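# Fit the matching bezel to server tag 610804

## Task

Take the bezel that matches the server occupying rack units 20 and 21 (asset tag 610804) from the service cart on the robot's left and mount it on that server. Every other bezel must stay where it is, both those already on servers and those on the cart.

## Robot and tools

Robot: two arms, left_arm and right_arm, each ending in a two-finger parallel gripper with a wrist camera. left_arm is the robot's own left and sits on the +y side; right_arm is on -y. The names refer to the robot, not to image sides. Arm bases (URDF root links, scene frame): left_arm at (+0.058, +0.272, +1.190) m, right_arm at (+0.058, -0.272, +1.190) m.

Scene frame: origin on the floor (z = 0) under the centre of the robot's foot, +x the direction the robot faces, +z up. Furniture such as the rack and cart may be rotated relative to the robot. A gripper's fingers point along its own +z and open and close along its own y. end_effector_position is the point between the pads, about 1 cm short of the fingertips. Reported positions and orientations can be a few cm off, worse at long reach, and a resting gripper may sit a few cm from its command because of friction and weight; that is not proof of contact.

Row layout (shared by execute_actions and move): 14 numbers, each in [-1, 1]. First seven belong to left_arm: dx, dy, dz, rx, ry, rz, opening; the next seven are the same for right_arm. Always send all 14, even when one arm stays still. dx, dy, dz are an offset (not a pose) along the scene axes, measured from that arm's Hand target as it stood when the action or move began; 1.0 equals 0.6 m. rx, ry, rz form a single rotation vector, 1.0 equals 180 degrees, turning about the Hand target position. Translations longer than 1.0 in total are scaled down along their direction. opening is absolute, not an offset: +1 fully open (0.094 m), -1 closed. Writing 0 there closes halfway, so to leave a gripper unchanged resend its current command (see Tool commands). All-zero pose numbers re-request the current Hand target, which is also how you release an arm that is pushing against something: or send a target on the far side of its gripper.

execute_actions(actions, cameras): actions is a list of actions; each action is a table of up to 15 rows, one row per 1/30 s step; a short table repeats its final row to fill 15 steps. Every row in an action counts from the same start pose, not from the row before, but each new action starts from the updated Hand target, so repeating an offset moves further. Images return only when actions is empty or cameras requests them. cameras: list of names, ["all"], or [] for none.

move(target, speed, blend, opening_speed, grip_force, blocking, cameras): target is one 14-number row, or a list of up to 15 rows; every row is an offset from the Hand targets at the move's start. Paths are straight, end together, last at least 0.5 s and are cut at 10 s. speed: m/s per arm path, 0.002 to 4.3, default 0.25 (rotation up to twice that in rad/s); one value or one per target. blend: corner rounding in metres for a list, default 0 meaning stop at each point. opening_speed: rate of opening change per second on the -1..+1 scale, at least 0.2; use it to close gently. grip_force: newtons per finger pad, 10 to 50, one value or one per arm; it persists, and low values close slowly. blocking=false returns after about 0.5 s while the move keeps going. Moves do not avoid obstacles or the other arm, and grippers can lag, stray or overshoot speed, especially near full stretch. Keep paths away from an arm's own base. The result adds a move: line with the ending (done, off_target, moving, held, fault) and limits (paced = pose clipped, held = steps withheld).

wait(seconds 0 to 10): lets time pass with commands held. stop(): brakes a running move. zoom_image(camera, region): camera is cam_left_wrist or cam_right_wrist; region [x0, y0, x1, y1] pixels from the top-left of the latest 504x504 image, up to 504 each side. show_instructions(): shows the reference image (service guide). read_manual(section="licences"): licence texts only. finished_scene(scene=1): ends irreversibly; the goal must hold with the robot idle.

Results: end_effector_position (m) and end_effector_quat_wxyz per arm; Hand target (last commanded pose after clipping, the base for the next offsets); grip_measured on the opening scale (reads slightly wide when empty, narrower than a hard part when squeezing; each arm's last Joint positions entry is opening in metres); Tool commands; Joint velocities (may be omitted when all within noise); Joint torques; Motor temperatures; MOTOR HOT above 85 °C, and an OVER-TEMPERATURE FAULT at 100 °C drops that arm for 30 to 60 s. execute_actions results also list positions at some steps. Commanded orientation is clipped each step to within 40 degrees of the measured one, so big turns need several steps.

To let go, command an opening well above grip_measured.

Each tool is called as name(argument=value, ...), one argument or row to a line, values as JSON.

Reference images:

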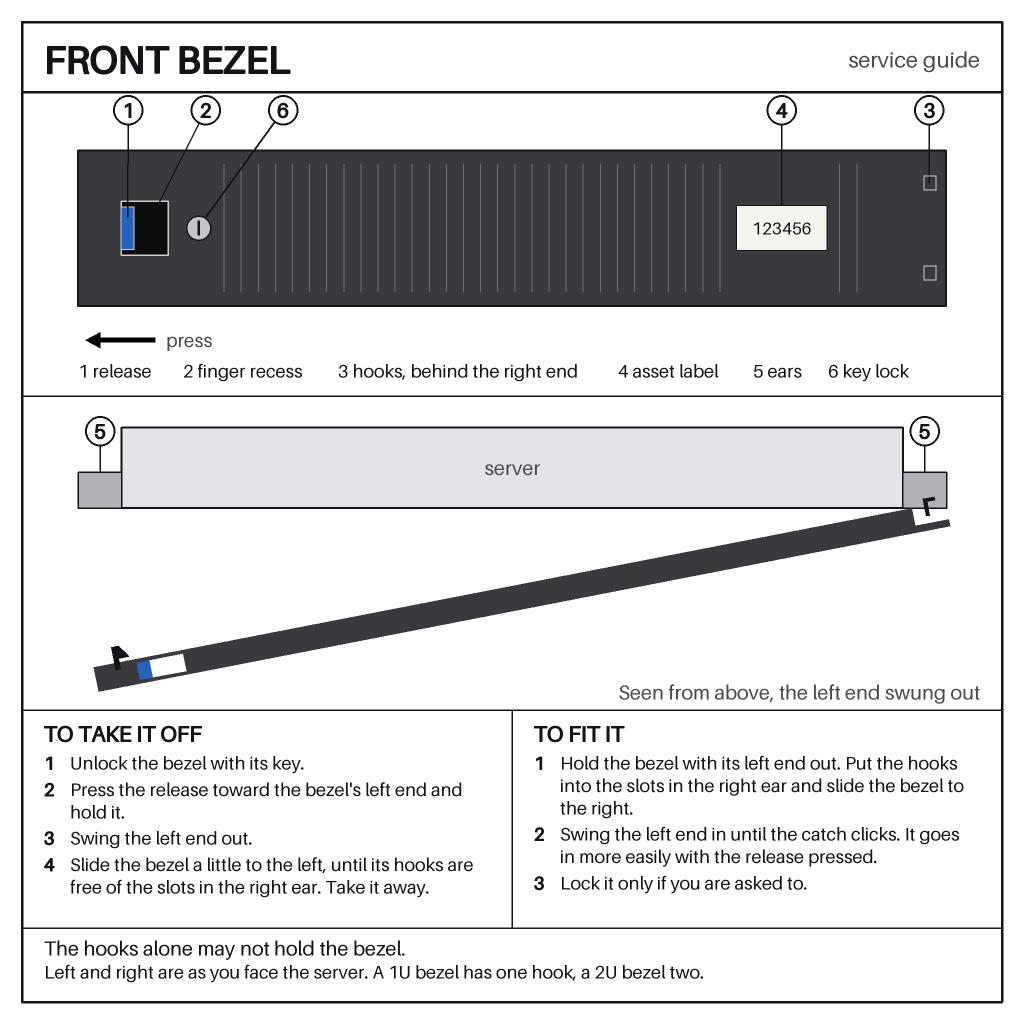

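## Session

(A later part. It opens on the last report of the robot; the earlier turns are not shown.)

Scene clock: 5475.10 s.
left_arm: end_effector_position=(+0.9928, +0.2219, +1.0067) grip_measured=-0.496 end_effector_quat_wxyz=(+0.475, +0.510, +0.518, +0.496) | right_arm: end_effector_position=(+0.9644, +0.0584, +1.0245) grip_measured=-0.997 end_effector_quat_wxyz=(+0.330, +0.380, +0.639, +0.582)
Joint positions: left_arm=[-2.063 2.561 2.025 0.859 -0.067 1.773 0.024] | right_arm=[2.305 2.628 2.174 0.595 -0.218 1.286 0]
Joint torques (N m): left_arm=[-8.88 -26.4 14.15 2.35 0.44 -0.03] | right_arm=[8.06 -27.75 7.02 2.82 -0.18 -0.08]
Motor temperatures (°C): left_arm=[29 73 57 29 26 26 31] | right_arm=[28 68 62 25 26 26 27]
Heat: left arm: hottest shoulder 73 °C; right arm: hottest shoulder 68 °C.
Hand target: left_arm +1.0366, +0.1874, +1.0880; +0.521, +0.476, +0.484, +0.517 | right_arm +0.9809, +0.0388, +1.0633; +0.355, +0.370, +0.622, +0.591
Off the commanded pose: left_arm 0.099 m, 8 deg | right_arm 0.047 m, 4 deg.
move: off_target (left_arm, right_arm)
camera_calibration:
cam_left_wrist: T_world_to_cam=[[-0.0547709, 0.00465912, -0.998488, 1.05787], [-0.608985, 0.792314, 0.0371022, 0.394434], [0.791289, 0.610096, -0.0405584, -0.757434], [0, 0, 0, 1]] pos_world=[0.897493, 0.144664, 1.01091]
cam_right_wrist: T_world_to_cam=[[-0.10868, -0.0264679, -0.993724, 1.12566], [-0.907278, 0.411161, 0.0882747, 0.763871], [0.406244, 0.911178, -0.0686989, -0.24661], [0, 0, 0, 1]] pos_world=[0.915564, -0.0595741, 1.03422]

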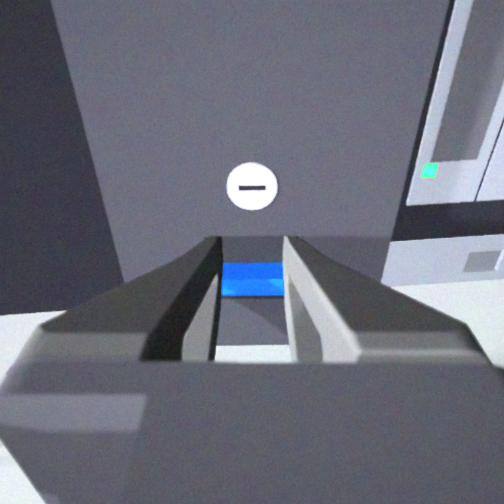

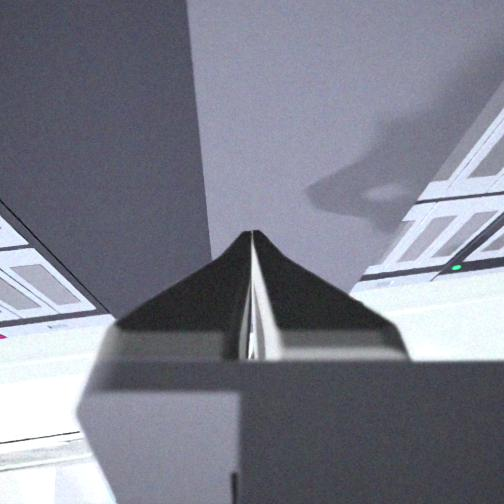

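move(
  target=[0.0,0.0,-0.035,0,0,0,-0.35,0,0,0,0,0,0,-1],
  speed=0.03,
  cameras=["all"],
)

Scene clock: 5478.23 s.
left_arm: end_effector_position=(+0.9930, +0.2216, +1.0052) grip_measured=-0.496 end_effector_quat_wxyz=(+0.480, +0.503, +0.514, +0.503) | right_arm: end_effector_position=(+0.9644, +0.0584, +1.0245) grip_measured=-0.997 end_effector_quat_wxyz=(+0.330, +0.380, +0.639, +0.582)
Joint positions: left_arm=[-2.063 2.58 2.044 0.883 -0.067 1.773 0.024] | right_arm=[2.305 2.628 2.174 0.595 -0.218 1.286 0]
Joint torques (N m): left_arm=[-8.59 -24.7 15.49 1.74 0.62 -0.06] | right_arm=[8.35 -28.1 7.17 2.86 -0.2 -0.06]
Motor temperatures (°C): left_arm=[29 74 58 29 26 26 31] | right_arm=[28 68 61 25 26 26 27]
Heat: left arm: hottest shoulder 74 °C; right arm: hottest shoulder 68 °C.
Hand target: left_arm +1.0366, +0.1874, +1.0670; +0.521, +0.476, +0.484, +0.517 | right_arm +0.9809, +0.0388, +1.0633; +0.355, +0.370, +0.622, +0.591
Off the commanded pose: left_arm 0.083 m, 7 deg | right_arm 0.047 m, 4 deg.
move: off_target (left_arm, right_arm)
camera_calibration:
cam_left_wrist: T_world_to_cam=[[-0.0308863, 0.00453162, -0.999513, 1.03375], [-0.613274, 0.789549, 0.0225307, 0.414491], [0.789266, 0.613671, -0.0216071, -0.775364], [0, 0, 0, 1]] pos_world=[0.898094, 0.143873, 1.00716]
cam_right_wrist: T_world_to_cam=[[-0.10868, -0.0264679, -0.993724, 1.12566], [-0.907278, 0.411161, 0.0882747, 0.763871], [0.406244, 0.911178, -0.0686989, -0.24661], [0, 0, 0, 1]] pos_world=[0.915564, -0.0595741, 1.03422]

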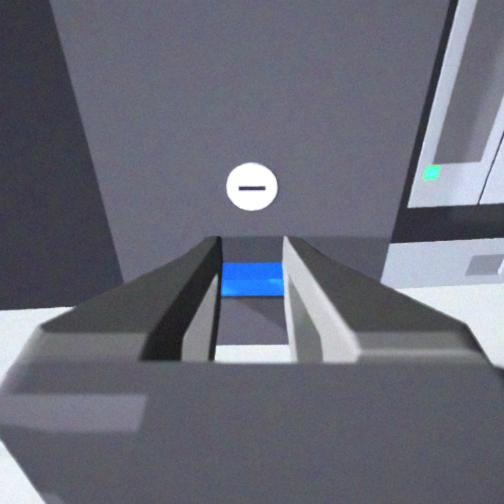

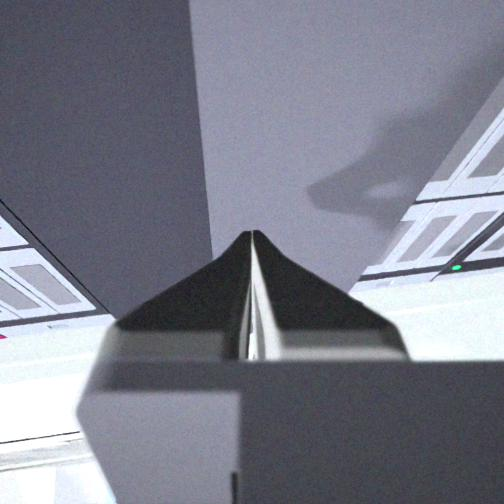

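move(
  target=[-0.02,0.0,-0.015,0,0,0,-0.35,0,0,0,0,0,0,-1],
  speed=0.03,
  cameras=["all"],
)

Scene clock: 5481.30 s.
left_arm: end_effector_position=(+0.9925, +0.2204, +0.9967) grip_measured=-0.496 end_effector_quat_wxyz=(+0.484, +0.499, +0.517, +0.500) | right_arm: end_effector_position=(+0.9644, +0.0584, +1.0245) grip_measured=-0.997 end_effector_quat_wxyz=(+0.330, +0.380, +0.639, +0.582)
Joint positions: left_arm=[-2.063 2.602 2.064 0.886 -0.067 1.759 0.024] | right_arm=[2.305 2.628 2.174 0.595 -0.218 1.286 0]
Joint torques (N m): left_arm=[-8.59 -24.94 13.08 2.44 0.66 0.1] | right_arm=[8.35 -28.16 7.25 2.86 -0.2 -0.11]
Motor temperatures (°C): left_arm=[29 75 59 29 26 26 31] | right_arm=[28 68 61 25 26 26 27]
Heat: left arm: hottest shoulder 75 °C; right arm: hottest shoulder 68 °C.
Hand target: left_arm +1.0246, +0.1873, +1.0581; +0.522, +0.476, +0.484, +0.517 | right_arm +0.9809, +0.0388, +1.0633; +0.355, +0.370, +0.622, +0.591
Off the commanded pose: left_arm 0.077 m, 7 deg | right_arm 0.047 m, 4 deg.
move: off_target (left_arm, right_arm)
camera_calibration:
cam_left_wrist: T_world_to_cam=[[-0.0293738, -0.00987486, -0.99952, 1.02683], [-0.614165, 0.789111, 0.0102529, 0.428519], [0.788631, 0.614171, -0.029244, -0.766201], [0, 0, 0, 1]] pos_world=[0.897593, 0.14257, 0.999537]
cam_right_wrist: T_world_to_cam=[[-0.10868, -0.0264679, -0.993724, 1.12566], [-0.907278, 0.411161, 0.0882747, 0.763871], [0.406244, 0.911178, -0.0686989, -0.24661], [0, 0, 0, 1]] pos_world=[0.915564, -0.0595741, 1.03422]

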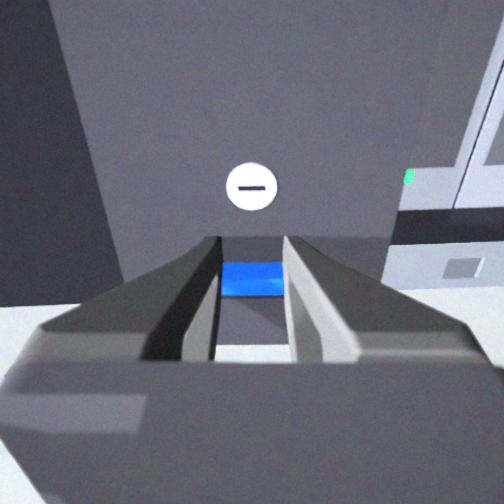

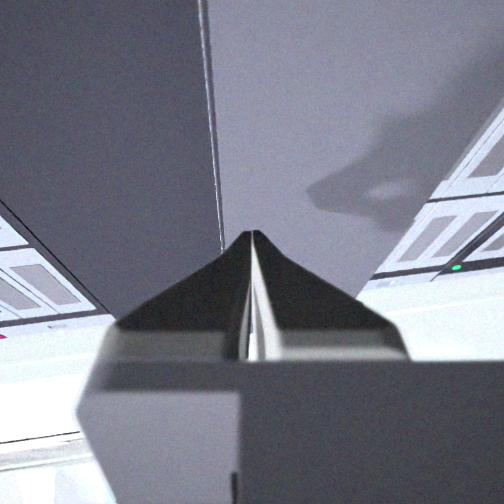

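move(
  target=[0.04,0.0,0.005,0,0,0,-0.35,0,0,0,0,0,0,-1],
  speed=0.03,
  cameras=["all"],
)

Scene clock: 5485.80 s.
left_arm: end_effector_position=(+0.9974, +0.2209, +0.9972) grip_measured=-0.496 end_effector_quat_wxyz=(+0.483, +0.498, +0.517, +0.500) | right_arm: end_effector_position=(+0.9644, +0.0584, +1.0245) grip_measured=-0.997 end_effector_quat_wxyz=(+0.330, +0.380, +0.639, +0.582)
Joint positions: left_arm=[-2.063 2.612 2.091 0.871 -0.068 1.759 0.024] | right_arm=[2.305 2.628 2.174 0.595 -0.218 1.286 0]
Joint torques (N m): left_arm=[-8.47 -24.82 16.69 1.22 0.73 0.11] | right_arm=[7.88 -27.99 7.39 2.95 -0.21 -0.05]
Motor temperatures (°C): left_arm=[29 75 59 29 26 26 31] | right_arm=[28 68 60 25 26 26 27]
Heat: left arm: hottest shoulder 75 °C; right arm: hottest shoulder 68 °C.
Hand target: left_arm +1.0486, +0.1874, +1.0609; +0.521, +0.476, +0.484, +0.517 | right_arm +0.9809, +0.0388, +1.0633; +0.355, +0.370, +0.622, +0.591
Off the commanded pose: left_arm 0.089 m, 7 deg | right_arm 0.047 m, 4 deg.
move: off_target (left_arm, right_arm)
camera_calibration:
cam_left_wrist: T_world_to_cam=[[-0.0284827, -0.0097504, -0.999547, 1.02659], [-0.615524, 0.788057, 0.00985237, 0.433183], [0.787604, 0.615525, -0.0284476, -0.770458], [0, 0, 0, 1]] pos_world=[0.90269, 0.142873, 0.999939]
cam_right_wrist: T_world_to_cam=[[-0.10868, -0.0264679, -0.993724, 1.12566], [-0.907278, 0.411161, 0.0882747, 0.763871], [0.406244, 0.911178, -0.0686989, -0.24661], [0, 0, 0, 1]] pos_world=[0.915564, -0.0595741, 1.03422]

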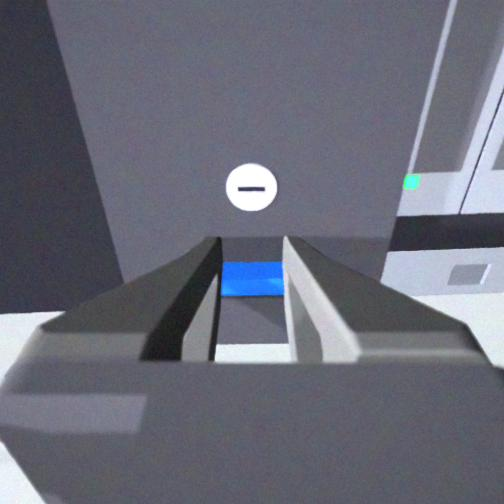

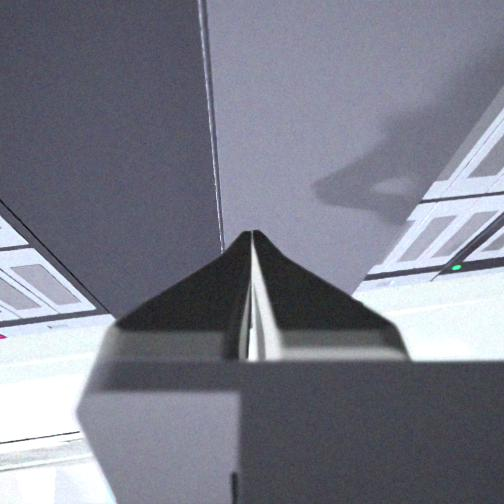

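move(
  target=[0.05,0.0,0.012,0,0,0,-0.35,0,0,0,0,0,0,-1],
  speed=0.03,
  cameras=["all"],
)

Scene clock: 5489.23 s.
left_arm: end_effector_position=(+0.9984, +0.2212, +0.9965) grip_measured=-0.496 end_effector_quat_wxyz=(+0.483, +0.498, +0.518, +0.501) | right_arm: end_effector_position=(+0.9644, +0.0584, +1.0245) grip_measured=-0.997 end_effector_quat_wxyz=(+0.330, +0.380, +0.639, +0.582)
Joint positions: left_arm=[-2.063 2.616 2.098 0.868 -0.07 1.759 0.024] | right_arm=[2.305 2.628 2.174 0.595 -0.218 1.286 0]
Joint torques (N m): left_arm=[-8.59 -25.23 20.15 -0.35 0.81 0.11] | right_arm=[8.18 -28.1 7.17 2.86 -0.23 -0.04]
Motor temperatures (°C): left_arm=[29 74 60 29 26 26 31] | right_arm=[28 68 60 25 26 26 27]
Heat: left arm: hottest shoulder 74 °C; right arm: hottest shoulder 68 °C.
Hand target: left_arm +1.0786, +0.1874, +1.0681; +0.521, +0.476, +0.484, +0.517 | right_arm +0.9809, +0.0388, +1.0633; +0.355, +0.370, +0.622, +0.591
Off the commanded pose: left_arm 0.113 m, 7 deg | right_arm 0.047 m, 4 deg.
move: off_target (left_arm, right_arm)
camera_calibration:
cam_left_wrist: T_world_to_cam=[[-0.02852, -0.00973888, -0.999546, 1.02605], [-0.617317, 0.786651, 0.00994929, 0.435506], [0.786197, 0.617321, -0.0284473, -0.770389], [0, 0, 0, 1]] pos_world=[0.903786, 0.142978, 0.999339]
cam_right_wrist: T_world_to_cam=[[-0.10868, -0.0264679, -0.993724, 1.12566], [-0.907278, 0.411161, 0.0882747, 0.763871], [0.406244, 0.911178, -0.0686989, -0.24661], [0, 0, 0, 1]] pos_world=[0.915564, -0.0595741, 1.03422]

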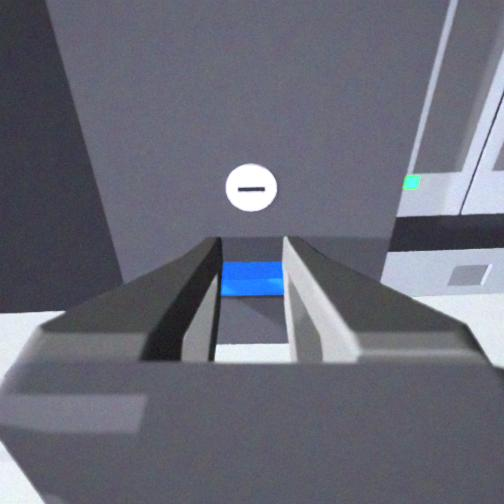

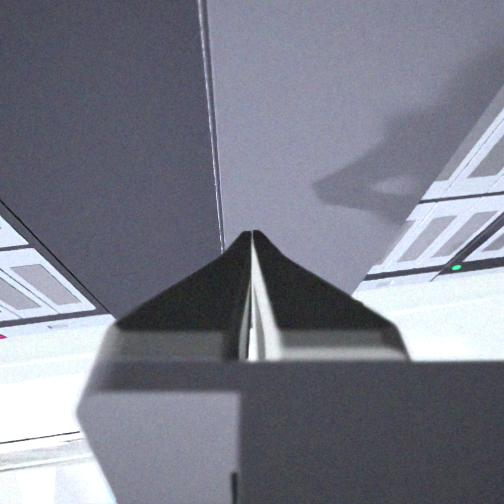

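move(
  target=[
    [-0.1,0.03,-0.015,0,0,0,-0.35,0,0,0,0,0,0,-1],
    [-0.14,0.03,-0.02,0,0,0,-0.35,0,0,0,0,0,0,-1],
  ],
  speed=0.04,
  cameras=["all"],
)

Scene clock: 5493.20 s.
left_arm: end_effector_position=(+0.9765, +0.2210, +0.9878) grip_measured=-0.496 end_effector_quat_wxyz=(+0.491, +0.497, +0.517, +0.495) | right_arm: end_effector_position=(+0.9644, +0.0584, +1.0245) grip_measured=-0.997 end_effector_quat_wxyz=(+0.330, +0.380, +0.639, +0.582)
Joint positions: left_arm=[-2.058 2.595 2.004 0.941 -0.051 1.743 0.024] | right_arm=[2.305 2.628 2.174 0.595 -0.218 1.286 0]
Joint torques (N m): left_arm=[-7.24 -27.34 7.75 3.17 0.79 0.18] | right_arm=[7.59 -27.93 7.19 2.88 -0.17 -0.09]
Motor temperatures (°C): left_arm=[29 74 61 29 26 26 31] | right_arm=[28 68 60 25 26 26 27]
Heat: left arm: hottest shoulder 74 °C; right arm: hottest shoulder 68 °C.
Hand target: left_arm +0.9947, +0.2056, +1.0563; +0.521, +0.476, +0.484, +0.517 | right_arm +0.9809, +0.0388, +1.0633; +0.355, +0.370, +0.622, +0.591
Off the commanded pose: left_arm 0.072 m, 6 deg | right_arm 0.047 m, 4 deg.
move: off_target (left_arm, right_arm)
camera_calibration:
cam_left_wrist: T_world_to_cam=[[-0.0250874, -0.0238134, -0.999402, 1.01626], [-0.60632, 0.795212, -0.00372795, 0.422984], [0.794825, 0.605863, -0.0343884, -0.753315], [0, 0, 0, 1]] pos_world=[0.880712, 0.144245, 0.99132]
cam_right_wrist: T_world_to_cam=[[-0.10868, -0.0264679, -0.993724, 1.12566], [-0.907278, 0.411161, 0.0882747, 0.763871], [0.406244, 0.911178, -0.0686989, -0.24661], [0, 0, 0, 1]] pos_world=[0.915564, -0.0595741, 1.03422]

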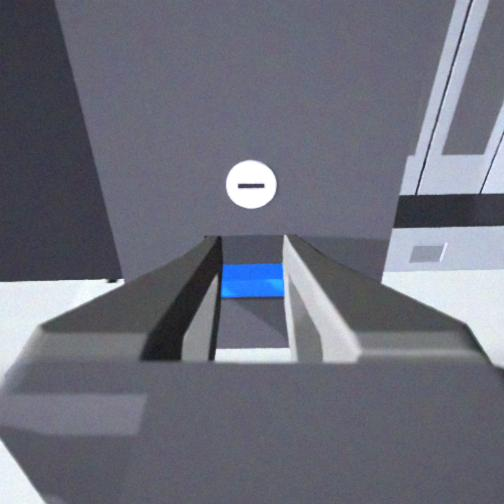

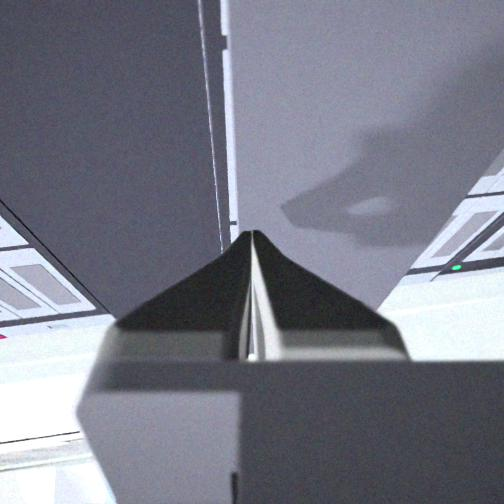

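move(
  target=[0.02,-0.06,0.005,0,0,0,-0.35,0,0,0,0,0,0,-1],
  speed=0.03,
  cameras=["all"],
)

Scene clock: 5499.63 s.
left_arm: end_effector_position=(+0.9761, +0.2193, +0.9881) grip_measured=-0.496 end_effector_quat_wxyz=(+0.483, +0.491, +0.526, +0.500) | right_arm: end_effector_position=(+0.9644, +0.0584, +1.0245) grip_measured=-0.997 end_effector_quat_wxyz=(+0.330, +0.380, +0.639, +0.582)
Joint positions: left_arm=[-2.067 2.595 2.004 0.941 -0.088 1.744 0.024] | right_arm=[2.305 2.628 2.174 0.595 -0.218 1.286 0]
Joint torques (N m): left_arm=[-9.93 -25.88 11.08 2.47 0.59 0.36] | right_arm=[8.29 -27.63 7.21 2.8 -0.2 -0.07]
Motor temperatures (°C): left_arm=[29 73 60 29 26 26 31] | right_arm=[28 68 59 25 26 26 27]
Heat: left arm: hottest shoulder 73 °C; right arm: hottest shoulder 68 °C.
Hand target: left_arm +1.0067, +0.1694, +1.0594; +0.522, +0.476, +0.484, +0.517 | right_arm +0.9809, +0.0388, +1.0633; +0.355, +0.370, +0.622, +0.591
Off the commanded pose: left_arm 0.092 m, 7 deg | right_arm 0.047 m, 4 deg.
move: off_target (left_arm, right_arm)
camera_calibration:
cam_left_wrist: T_world_to_cam=[[-0.0299442, -0.0257572, -0.99922, 1.02146], [-0.628517, 0.777795, -0.00121435, 0.447173], [0.777219, 0.62799, -0.0394792, -0.734564], [0, 0, 0, 1]] pos_world=[0.88256, 0.1398, 0.992207]
cam_right_wrist: T_world_to_cam=[[-0.10868, -0.0264679, -0.993724, 1.12566], [-0.907278, 0.411161, 0.0882747, 0.763871], [0.406244, 0.911178, -0.0686989, -0.24661], [0, 0, 0, 1]] pos_world=[0.915564, -0.0595741, 1.03422]

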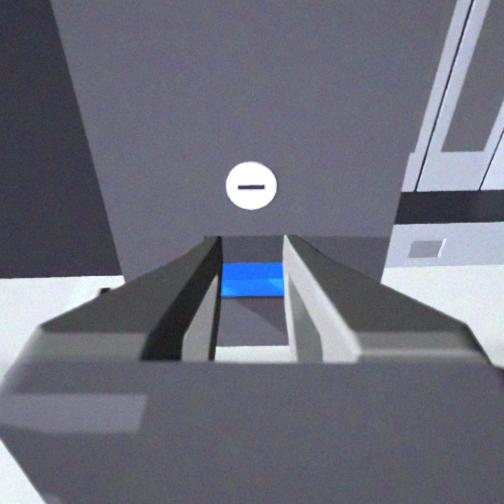

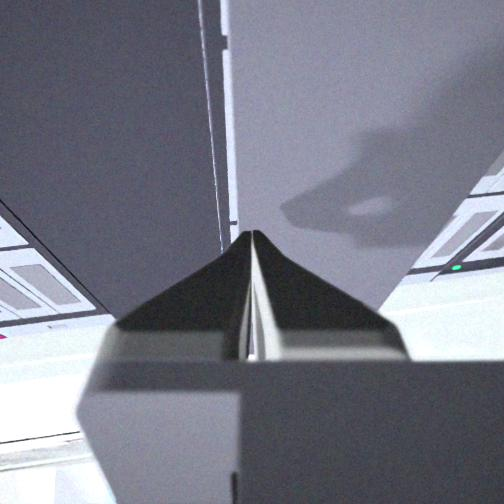

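move(
  target=[0.0,-0.06,0.0,0,0,0,-0.35,0,0,0,0,0,0,-1],
  speed=0.03,
  cameras=["all"],
)

Scene clock: 5502.40 s.
left_arm: end_effector_position=(+0.9752, +0.2173, +0.9884) grip_measured=-0.496 end_effector_quat_wxyz=(+0.469, +0.483, +0.536, +0.508) | right_arm: end_effector_position=(+0.9644, +0.0584, +1.0245) grip_measured=-0.997 end_effector_quat_wxyz=(+0.330, +0.380, +0.639, +0.582)
Joint positions: left_arm=[-2.079 2.595 2.004 0.941 -0.14 1.751 0.024] | right_arm=[2.305 2.628 2.174 0.595 -0.218 1.286 0]
Joint torques (N m): left_arm=[-12.45 -24.94 12.15 2.65 1.05 0.49] | right_arm=[7.77 -27.93 7.17 2.91 -0.19 -0.06]
Motor temperatures (°C): left_arm=[30 73 60 29 26 26 31] | right_arm=[28 68 59 25 26 26 27]
Heat: left arm: hottest shoulder 73 °C; right arm: hottest shoulder 68 °C.
Hand target: left_arm +1.0067, +0.1335, +1.0593; +0.521, +0.476, +0.484, +0.517 | right_arm +0.9809, +0.0388, +1.0633; +0.355, +0.370, +0.622, +0.591
Off the commanded pose: left_arm 0.114 m, 9 deg | right_arm 0.047 m, 4 deg.
move: off_target (left_arm, right_arm)
camera_calibration:
cam_left_wrist: T_world_to_cam=[[-0.037435, -0.0233639, -0.999026, 1.02829], [-0.658903, 0.752194, 0.00709876, 0.475141], [0.751296, 0.658527, -0.0435529, -0.709996], [0, 0, 0, 1]] pos_world=[0.884983, 0.134178, 0.992998]
cam_right_wrist: T_world_to_cam=[[-0.10868, -0.0264679, -0.993724, 1.12566], [-0.907278, 0.411161, 0.0882747, 0.763871], [0.406244, 0.911178, -0.0686989, -0.24661], [0, 0, 0, 1]] pos_world=[0.915564, -0.0595741, 1.03422]

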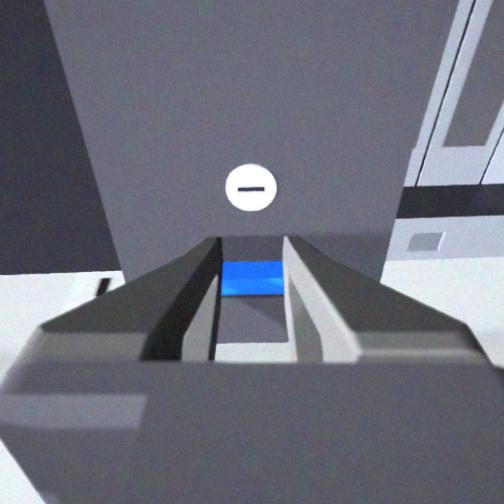

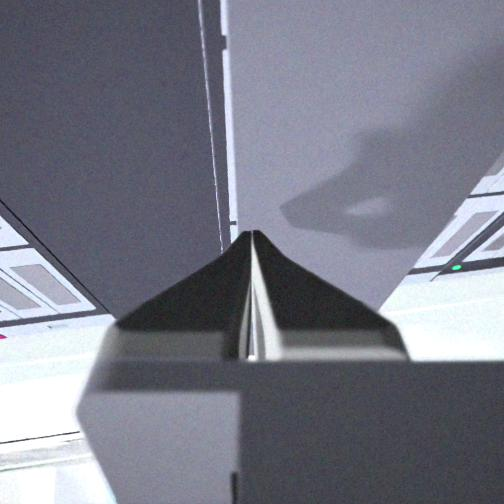

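move(
  target=[
    [0,0,0,0,0,0,-0.35,-0.03,-0.2,0,0,0,0.02,-1],
    [0,0,0,0,0,0,-0.35,-0.02,-0.45,-0.055,0,0,0.05,-1],
  ],
  speed=0.15,
  cameras=["cam_right_wrist"],
)

zoom_image(
  camera="cam_right_wrist",
  region=[90, 20, 370, 160],
)

Scene clock: 5508.10 s.
left_arm: end_effector_position=(+0.9752, +0.2173, +0.9884) grip_measured=-0.496 end_effector_quat_wxyz=(+0.469, +0.483, +0.536, +0.508) | right_arm: end_effector_position=(+0.9523, -0.2242, +1.0113) grip_measured=-0.997 end_effector_quat_wxyz=(+0.297, +0.326, +0.657, +0.611)
Joint positions: left_arm=[-2.079 2.595 2.004 0.941 -0.14 1.751 0.024] | right_arm=[1.921 2.47 1.949 0.68 -0.738 1.32 0]
Joint torques (N m): left_arm=[-12.45 -25.05 12.12 2.67 1.04 0.5] | right_arm=[5.13 -24.18 10.13 1.48 -0.17 0.13]
Motor temperatures (°C): left_arm=[30 73 60 29 26 26 31] | right_arm=[28 68 59 25 26 26 27]
Heat: left arm: hottest shoulder 73 °C; right arm: hottest shoulder 68 °C.
Hand target: left_arm +1.0067, +0.1335, +1.0593; +0.521, +0.476, +0.484, +0.517 | right_arm +0.9688, -0.2311, +1.0300; +0.308, +0.320, +0.650, +0.617
Off the commanded pose: left_arm 0.114 m, 9 deg | right_arm 0.026 m, 2 deg.
move: off_target (left_arm, right_arm)
camera_calibration:
cam_right_wrist: T_world_to_cam=[[-0.0734274, -0.0336284, -0.996733, 1.07162], [-0.957695, 0.281231, 0.0610632, 0.916659], [0.278259, 0.959051, -0.0528558, 0.131442], [0, 0, 0, 1]] pos_world=[0.919992, -0.347815, 1.0191]
Images, in order (width x height): cam_right_wrist 504x504.

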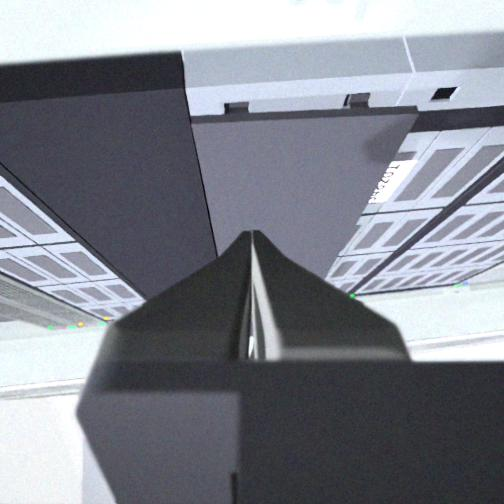

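Scaled by 1.800.

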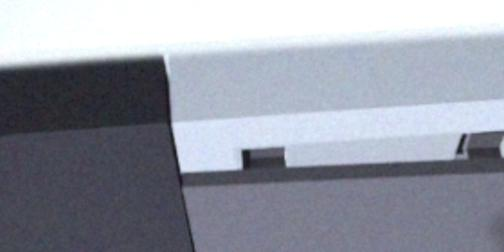

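zoom_image(
  camera="cam_right_wrist",
  region=[215, 90, 275, 130],
)

zoom_image(
  camera="cam_right_wrist",
  region=[330, 75, 470, 125],
)

Scaled by 8.400.

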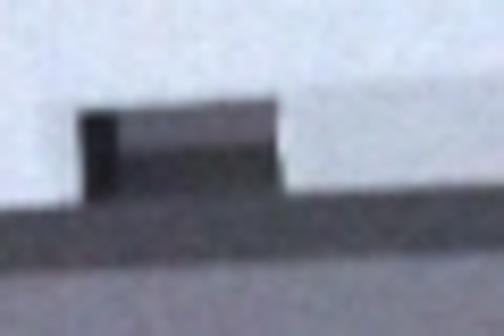

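Scaled by 3.600.

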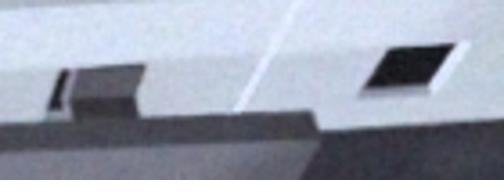

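move(
  target=[
    [0,0,0,0,0,0,-0.35,0.0,0.04,-0.03,0,0,0,-1],
    [0,0,0,0,0,0,-0.35,0.08,0.035,-0.03,0,0,0,-1],
  ],
  speed=0.05,
  cameras=["cam_right_wrist"],
)

Scene clock: 5524.53 s.
left_arm: end_effector_position=(+0.9752, +0.2173, +0.9884) grip_measured=-0.496 end_effector_quat_wxyz=(+0.469, +0.483, +0.536, +0.508) | right_arm: end_effector_position=(+0.9722, -0.2246, +0.9762) grip_measured=-0.997 end_effector_quat_wxyz=(+0.325, +0.318, +0.673, +0.583)
Joint positions: left_arm=[-2.079 2.595 2.004 0.941 -0.14 1.751 0.024] | right_arm=[1.924 2.573 2.1 0.602 -0.69 1.228 0]
Joint torques (N m): left_arm=[-12.4 -24.94 12.14 2.66 1.04 0.5] | right_arm=[7.88 -23.65 17.55 -0.49 -0.64 1.1]
Motor temperatures (°C): left_arm=[30 72 61 29 27 26 31] | right_arm=[28 68 60 25 26 26 27]
Heat: left arm: hottest shoulder 72 °C; right arm: hottest shoulder 68 °C.
Hand target: left_arm +1.0067, +0.1335, +1.0593; +0.521, +0.476, +0.484, +0.517 | right_arm +1.0168, -0.2102, +1.0122; +0.308, +0.320, +0.650, +0.617
Off the commanded pose: left_arm 0.114 m, 9 deg | right_arm 0.059 m, 5 deg.
move: off_target (left_arm, right_arm)
camera_calibration:
cam_right_wrist: T_world_to_cam=[[-0.0573873, -0.111883, -0.992063, 1.0003], [-0.949536, 0.313043, 0.0196229, 0.977642], [0.308363, 0.943126, -0.124202, 0.161195], [0, 0, 0, 1]] pos_world=[0.936004, -0.346155, 0.993195]
Images, in order (width x height): cam_right_wrist 504x504.

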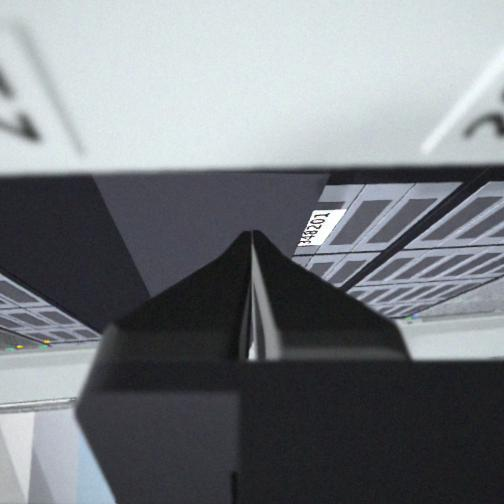

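move(
  target=[
    [0,0,0,0,0,0,-0.35,-0.1,0.0,0.0,0,0,0,-1],
    [0,0,0,0,0,0,-0.35,-0.08,0.1,0.01,0,0,0,-1],
  ],
  speed=0.08,
  cameras=["cam_right_wrist"],
)

Scene clock: 5530.07 s.
left_arm: end_effector_position=(+0.9752, +0.2173, +0.9884) grip_measured=-0.496 end_effector_quat_wxyz=(+0.469, +0.483, +0.536, +0.508) | right_arm: end_effector_position=(+0.9473, -0.1533, +0.9837) grip_measured=-0.997 end_effector_quat_wxyz=(+0.289, +0.337, +0.657, +0.609)
Joint positions: left_arm=[-2.079 2.595 2.004 0.941 -0.14 1.751 0.024] | right_arm=[2.007 2.535 1.977 0.69 -0.644 1.315 0]
Joint torques (N m): left_arm=[-12.4 -24.88 12.12 2.67 1.05 0.49] | right_arm=[6.89 -25.7 9.33 1.43 0 -0.03]
Motor temperatures (°C): left_arm=[30 72 61 29 27 26 31] | right_arm=[28 68 62 25 26 26 27]
Heat: left arm: hottest shoulder 72 °C; right arm: hottest shoulder 68 °C.
Hand target: left_arm +1.0067, +0.1335, +1.0593; +0.521, +0.476, +0.484, +0.517 | right_arm +0.9688, -0.1499, +1.0182; +0.308, +0.320, +0.650, +0.617
Off the commanded pose: left_arm 0.114 m, 9 deg | right_arm 0.041 m, 3 deg.
move: off_target (left_arm, right_arm)
camera_calibration:
cam_right_wrist: T_world_to_cam=[[-0.0992752, -0.0249094, -0.994748, 1.06996], [-0.954074, 0.286339, 0.0880458, 0.864479], [0.282642, 0.957805, -0.0521918, 0.0584021], [0, 0, 0, 1]] pos_world=[0.914492, -0.276819, 0.99128]
Images, in order (width x height): cam_right_wrist 504x504.

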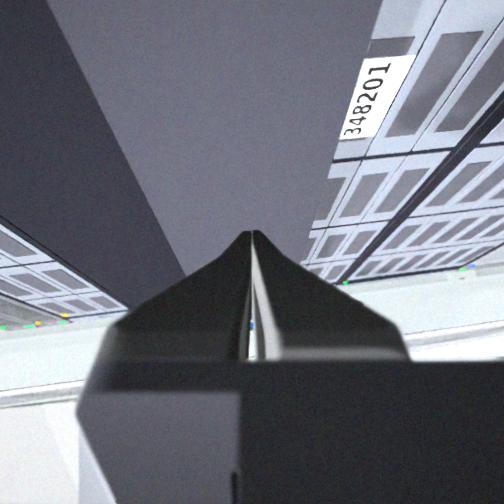

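move(
  target=[
    [0,0,0,0,0,0,-0.35,0.06,-0.03,-0.005,0,0,0,-1],
    [0,0,0,0,0,0,-0.35,0.1,-0.04,-0.005,0,0,0,-1],
  ],
  speed=0.05,
  cameras=["all"],
)

Scene clock: 5534.70 s.
left_arm: end_effector_position=(+0.9761, +0.2176, +0.9898) grip_measured=-0.496 end_effector_quat_wxyz=(+0.469, +0.483, +0.535, +0.510) | right_arm: end_effector_position=(+0.9922, -0.1419, +0.9872) grip_measured=-0.997 end_effector_quat_wxyz=(+0.271, +0.323, +0.663, +0.619)
Joint positions: left_arm=[-2.079 2.595 2.007 0.941 -0.14 1.754 0.024] | right_arm=[2.015 2.644 2.262 0.498 -0.686 1.312 0]
Joint torques (N m): left_arm=[-12.34 -24.88 12.01 2.65 1.06 0.46] | right_arm=[3.96 -25.35 14.61 1.24 0.5 0.06]
Motor temperatures (°C): left_arm=[30 72 61 29 27 26 32] | right_arm=[28 68 62 25 26 26 27]
Heat: left arm: hottest shoulder 72 °C; right arm: hottest shoulder 68 °C.
Hand target: left_arm +1.0066, +0.1336, +1.0593; +0.521, +0.476, +0.484, +0.517 | right_arm +1.0288, -0.1739, +1.0152; +0.308, +0.320, +0.650, +0.617
Off the commanded pose: left_arm 0.113 m, 8 deg | right_arm 0.056 m, 4 deg.
move: off_target (left_arm, right_arm)
camera_calibration:
cam_left_wrist: T_world_to_cam=[[-0.0346552, -0.0212351, -0.999174, 1.02674], [-0.65936, 0.751796, 0.00689142, 0.476305], [0.751028, 0.659054, -0.0400552, -0.714147], [0, 0, 0, 1]] pos_world=[0.885983, 0.13438, 0.994007]
cam_right_wrist: T_world_to_cam=[[-0.101829, -0.019113, -0.994618, 1.08142], [-0.966766, 0.237593, 0.0944121, 0.903048], [0.234509, 0.971177, -0.0426717, 0.0752073], [0, 0, 0, 1]] pos_world=[0.965519, -0.266928, 0.993553]

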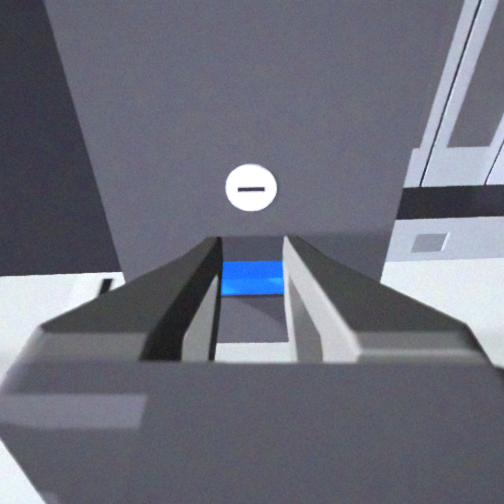

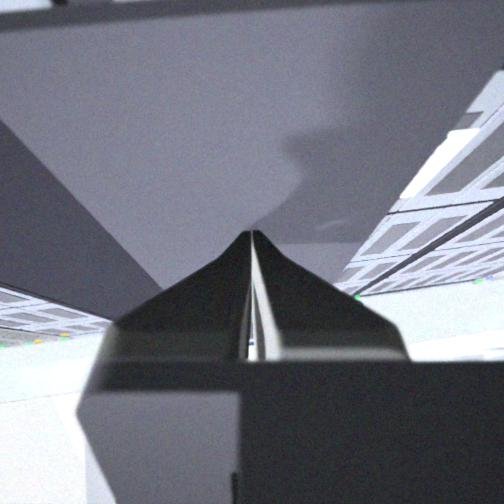

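move(
  target=[
    [0,-0.02,0,0,0,0,-0.35,0.04,-0.04,0.0,0,0,0,-1],
    [0,-0.04,0,0,0,0,-0.35,0.06,-0.08,0,0,0,0,-1],
  ],
  speed=0.04,
  cameras=["all"],
)

Scene clock: 5539.20 s.
left_arm: end_effector_position=(+0.9793, +0.2167, +0.9939) grip_measured=-0.492 end_effector_quat_wxyz=(+0.462, +0.477, +0.537, +0.520) | right_arm: end_effector_position=(+0.9951, -0.1392, +0.9788) grip_measured=-0.997 end_effector_quat_wxyz=(+0.234, +0.304, +0.671, +0.634)
Joint positions: left_arm=[-2.086 2.601 2.026 0.943 -0.17 1.767 0.024] | right_arm=[2.003 2.704 2.387 0.399 -0.783 1.312 0]
Joint torques (N m): left_arm=[-14.04 -24.53 11.86 2.55 1.27 0.45] | right_arm=[0.85 -26.46 17.11 1.51 1.89 0.19]
Motor temperatures (°C): left_arm=[30 72 60 29 27 26 32] | right_arm=[28 69 63 25 26 26 27]
Heat: left arm: hottest shoulder 72 °C; right arm: hottest shoulder 69 °C.
Hand target: left_arm +1.0066, +0.1094, +1.0592; +0.521, +0.476, +0.484, +0.517 | right_arm +1.0647, -0.2220, +1.0150; +0.308, +0.320, +0.650, +0.617
Off the commanded pose: left_arm 0.128 m, 9 deg | right_arm 0.114 m, 9 deg.
move: off_target (left_arm, right_arm)
camera_calibration:
cam_left_wrist: T_world_to_cam=[[-0.0262761, -0.0112658, -0.999591, 1.02093], [-0.678186, 0.734828, 0.00954553, 0.498555], [0.73442, 0.67816, -0.0269488, -0.716618], [0, 0, 0, 1]] pos_world=[0.891238, 0.131131, 0.996443]
cam_right_wrist: T_world_to_cam=[[-0.120583, -0.00577905, -0.992686, 1.09207], [-0.981502, 0.150489, 0.118348, 0.885096], [0.148704, 0.988595, -0.0238185, 0.14095], [0, 0, 0, 1]] pos_world=[0.979449, -0.266228, 0.982691]

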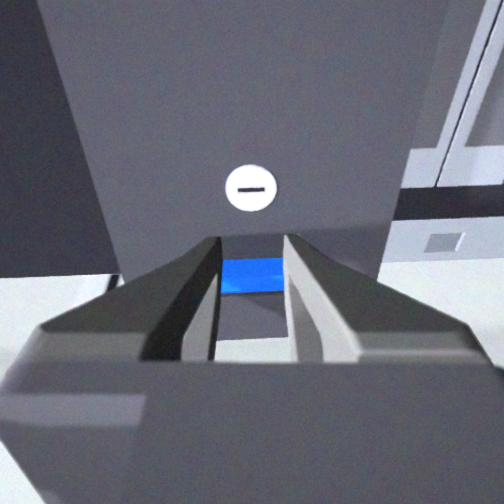

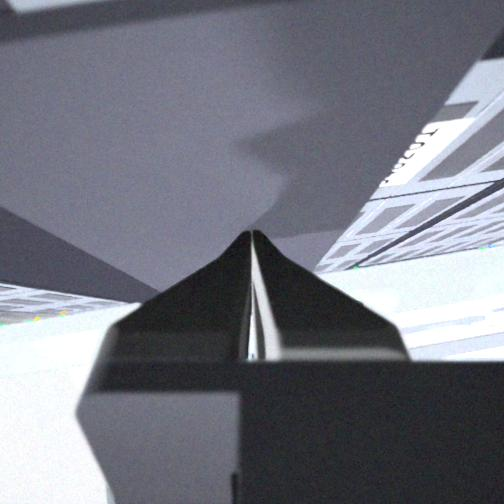

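execute_actions(
  actions=[],
)

Scene clock: 5550.03 s.
left_arm: end_effector_position=(+0.9793, +0.2167, +0.9939) grip_measured=-0.492 end_effector_quat_wxyz=(+0.462, +0.477, +0.537, +0.520) | right_arm: end_effector_position=(+0.9951, -0.1392, +0.9788) grip_measured=-0.997 end_effector_quat_wxyz=(+0.234, +0.304, +0.671, +0.634)
Joint positions: left_arm=[-2.086 2.601 2.026 0.943 -0.17 1.767 0.024] | right_arm=[2.003 2.704 2.387 0.399 -0.783 1.312 0]
Joint velocities: within noise
Joint torques (N m): left_arm=[-14.21 -24.47 11.9 2.55 1.27 0.45] | right_arm=[0.44 -26.7 16.92 1.44 1.85 0.23]
Motor temperatures (°C): left_arm=[31 70 61 29 28 26 32] | right_arm=[28 70 71 25 30 26 27]
Heat: left arm: hottest shoulder 70 °C; right arm: hottest elbow 71 °C.
Hand target: left_arm +1.0066, +0.1095, +1.0592; +0.521, +0.476, +0.484, +0.517 | right_arm +1.0647, -0.2220, +1.0150; +0.308, +0.320, +0.650, +0.617
Tool commands: left_gripper/opening=-0.35 right_gripper/opening=-1.0
Off the commanded pose: left_arm 0.128 m, 9 deg | right_arm 0.114 m, 9 deg.
camera_calibration:
cam_left_wrist: T_world_to_cam=[[-0.0262761, -0.0112658, -0.999591, 1.02093], [-0.678186, 0.734828, 0.00954553, 0.498555], [0.73442, 0.67816, -0.0269488, -0.716618], [0, 0, 0, 1]] pos_world=[0.891238, 0.131131, 0.996443]
cam_right_wrist: T_world_to_cam=[[-0.120583, -0.00577905, -0.992686, 1.09207], [-0.981502, 0.150489, 0.118348, 0.885096], [0.148704, 0.988595, -0.0238185, 0.14095], [0, 0, 0, 1]] pos_world=[0.979449, -0.266228, 0.982691]

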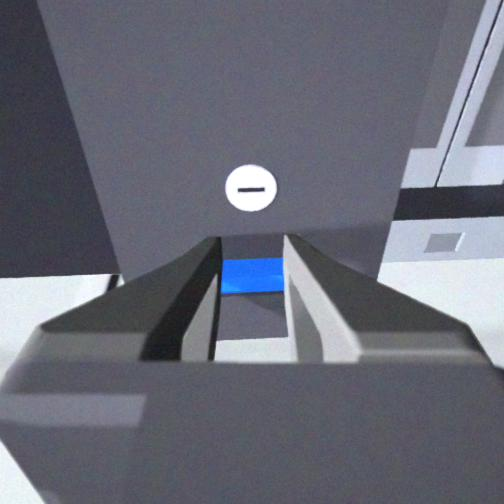

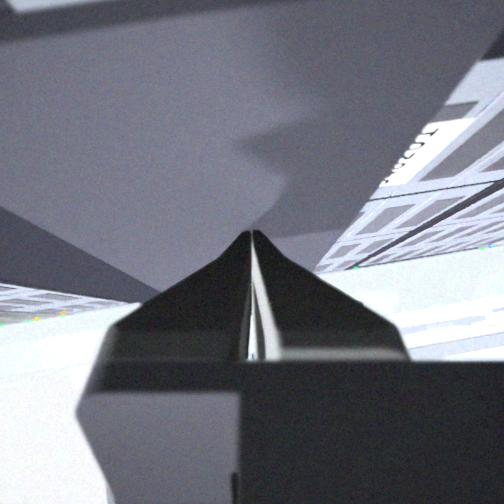

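move(
  target=[
    [0,0,0,0,0,0,-0.35,-0.16,0.07,0.025,0,0,0,-1.0],
    [0,0,0,0,0,0,-0.35,-0.16,-0.0152,0.025,0,0,0,-1.0],
  ],
  speed=0.08,
  cameras=["cam_right_wrist"],
)

zoom_image(
  camera="cam_right_wrist",
  region=[90, 20, 470, 260],
)

Scene clock: 5556.53 s.
left_arm: end_effector_position=(+0.9790, +0.2115, +0.9949) grip_measured=-0.492 end_effector_quat_wxyz=(+0.461, +0.477, +0.537, +0.521) | right_arm: end_effector_position=(+0.9539, -0.2199, +0.9895) grip_measured=-0.997 end_effector_quat_wxyz=(+0.286, +0.333, +0.661, +0.609)
Joint positions: left_arm=[-2.093 2.601 2.026 0.943 -0.179 1.771 0.024] | right_arm=[1.922 2.516 1.999 0.646 -0.738 1.32 0]
Joint torques (N m): left_arm=[-13.63 -24.29 12.07 2.5 1.6 0.42] | right_arm=[4.95 -27.28 6.93 2.67 -0.15 0.18]
Motor temperatures (°C): left_arm=[31 69 61 29 28 26 32] | right_arm=[28 70 71 25 30 26 27]
Heat: left arm: hottest shoulder 69 °C; right arm: hottest elbow 71 °C.
Hand target: left_arm +1.0066, +0.1096, +1.0592; +0.521, +0.476, +0.484, +0.517 | right_arm +0.9688, -0.2310, +1.0300; +0.308, +0.320, +0.650, +0.617
Off the commanded pose: left_arm 0.124 m, 9 deg | right_arm 0.045 m, 3 deg.
move: off_target (left_arm, right_arm)
camera_calibration:
cam_right_wrist: T_world_to_cam=[[-0.101846, -0.0306613, -0.994328, 1.07555], [-0.957159, 0.275368, 0.0895476, 0.888301], [0.271061, 0.96085, -0.0573929, 0.137468], [0, 0, 0, 1]] pos_world=[0.922523, -0.343718, 0.997792]
Images, in order (width x height): cam_right_wrist 504x504.

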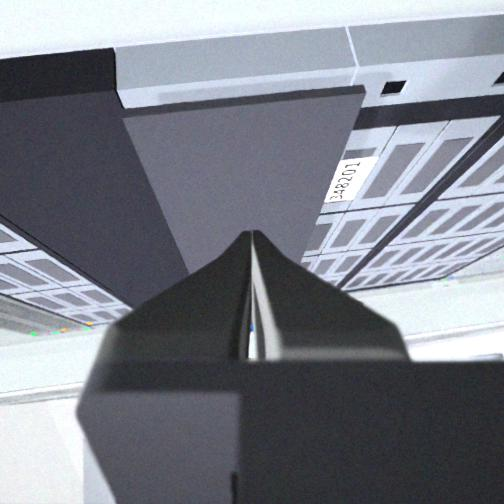

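Scaled by 1.326.

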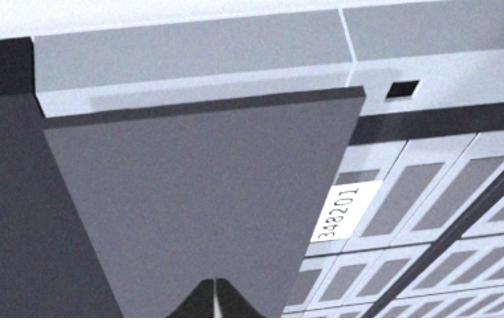

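move(
  target=[0.03,0,0.005,0,0,0,-0.35,0,0,0,0,0,0,-1.0],
  speed=0.04,
)

move(
  target=[0.03,0,0.005,0,0,0,-0.35,0,0,0,0,0,0,-1.0],
  speed=0.04,
  cameras=["cam_left_wrist","cam_right_wrist"],
)

Scene clock: 5562.63 s.
left_arm: end_effector_position=(+0.9903, +0.2113, +0.9969) grip_measured=-0.492 end_effector_quat_wxyz=(+0.461, +0.476, +0.536, +0.523) | right_arm: end_effector_position=(+0.9539, -0.2199, +0.9895) grip_measured=-0.997 end_effector_quat_wxyz=(+0.285, +0.334, +0.661, +0.609)
Joint positions: left_arm=[-2.093 2.621 2.083 0.909 -0.179 1.774 0.024] | right_arm=[1.922 2.516 1.999 0.646 -0.738 1.32 0]
Joint torques (N m): left_arm=[-13.63 -24.7 13.12 2.02 1.69 0.38] | right_arm=[4.48 -27.75 6.94 2.69 -0.2 0.17]
Motor temperatures (°C): left_arm=[31 68 62 29 29 26 32] | right_arm=[28 68 69 25 29 26 27]
Heat: left arm: hottest shoulder 68 °C; right arm: hottest elbow 69 °C.
Hand target: left_arm +1.0246, +0.1093, +1.0622; +0.521, +0.476, +0.484, +0.517 | right_arm +0.9688, -0.2310, +1.0300; +0.308, +0.320, +0.650, +0.617
Off the commanded pose: left_arm 0.126 m, 9 deg | right_arm 0.045 m, 3 deg.
move: off_target (left_arm, right_arm)

Scene clock: 5563.90 s.
left_arm: end_effector_position=(+0.9949, +0.2116, +0.9961) grip_measured=-0.491 end_effector_quat_wxyz=(+0.460, +0.476, +0.536, +0.523) | right_arm: end_effector_position=(+0.9539, -0.2199, +0.9895) grip_measured=-0.997 end_effector_quat_wxyz=(+0.285, +0.334, +0.661, +0.609)
Joint positions: left_arm=[-2.093 2.632 2.111 0.893 -0.181 1.775 0.024] | right_arm=[1.922 2.516 1.999 0.646 -0.738 1.32 0]
Joint torques (N m): left_arm=[-13.63 -24.94 14.94 1.32 1.84 0.38] | right_arm=[4.78 -27.46 7.02 2.63 -0.18 0.16]
Motor temperatures (°C): left_arm=[31 69 62 29 29 26 32] | right_arm=[28 67 68 25 28 26 27]
Heat: left arm: hottest shoulder 69 °C; right arm: hottest elbow 68 °C.
Hand target: left_arm +1.0426, +0.1093, +1.0652; +0.522, +0.476, +0.483, +0.517 | right_arm +0.9688, -0.2310, +1.0300; +0.308, +0.320, +0.650, +0.617
Off the commanded pose: left_arm 0.132 m, 9 deg | right_arm 0.045 m, 3 deg.
move: off_target (left_arm, right_arm)
camera_calibration:
cam_left_wrist: T_world_to_cam=[[-0.0247701, -0.00678417, -0.99967, 1.02115], [-0.681905, 0.731344, 0.0119332, 0.514913], [0.731021, 0.681975, -0.0227416, -0.726262], [0, 0, 0, 1]] pos_world=[0.907329, 0.125642, 0.998154]
cam_right_wrist: T_world_to_cam=[[-0.102085, -0.0303812, -0.994312, 1.07585], [-0.95714, 0.275336, 0.089856, 0.887964], [0.27104, 0.960868, -0.0571868, 0.137288], [0, 0, 0, 1]] pos_world=[0.922524, -0.343718, 0.997791]

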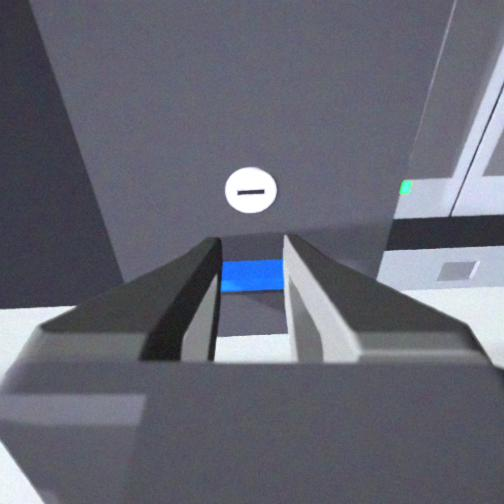

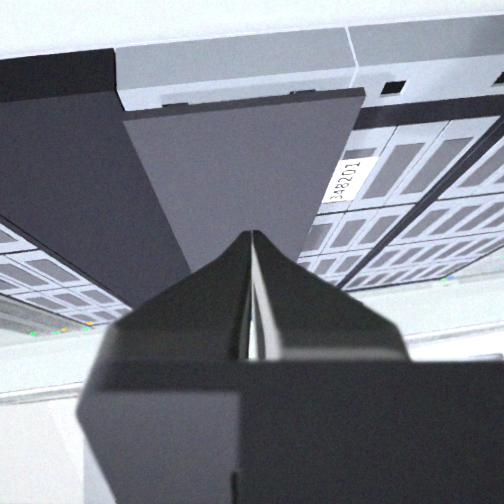

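zoom_image(
  camera="cam_right_wrist",
  region=[90, 20, 470, 260],
)

Scaled by 1.326.

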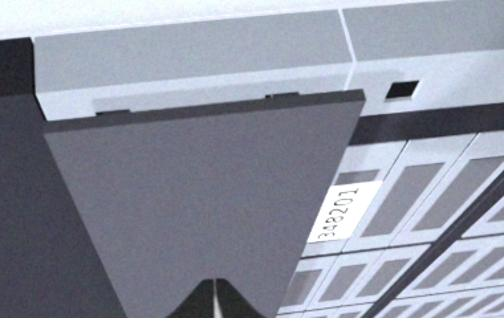

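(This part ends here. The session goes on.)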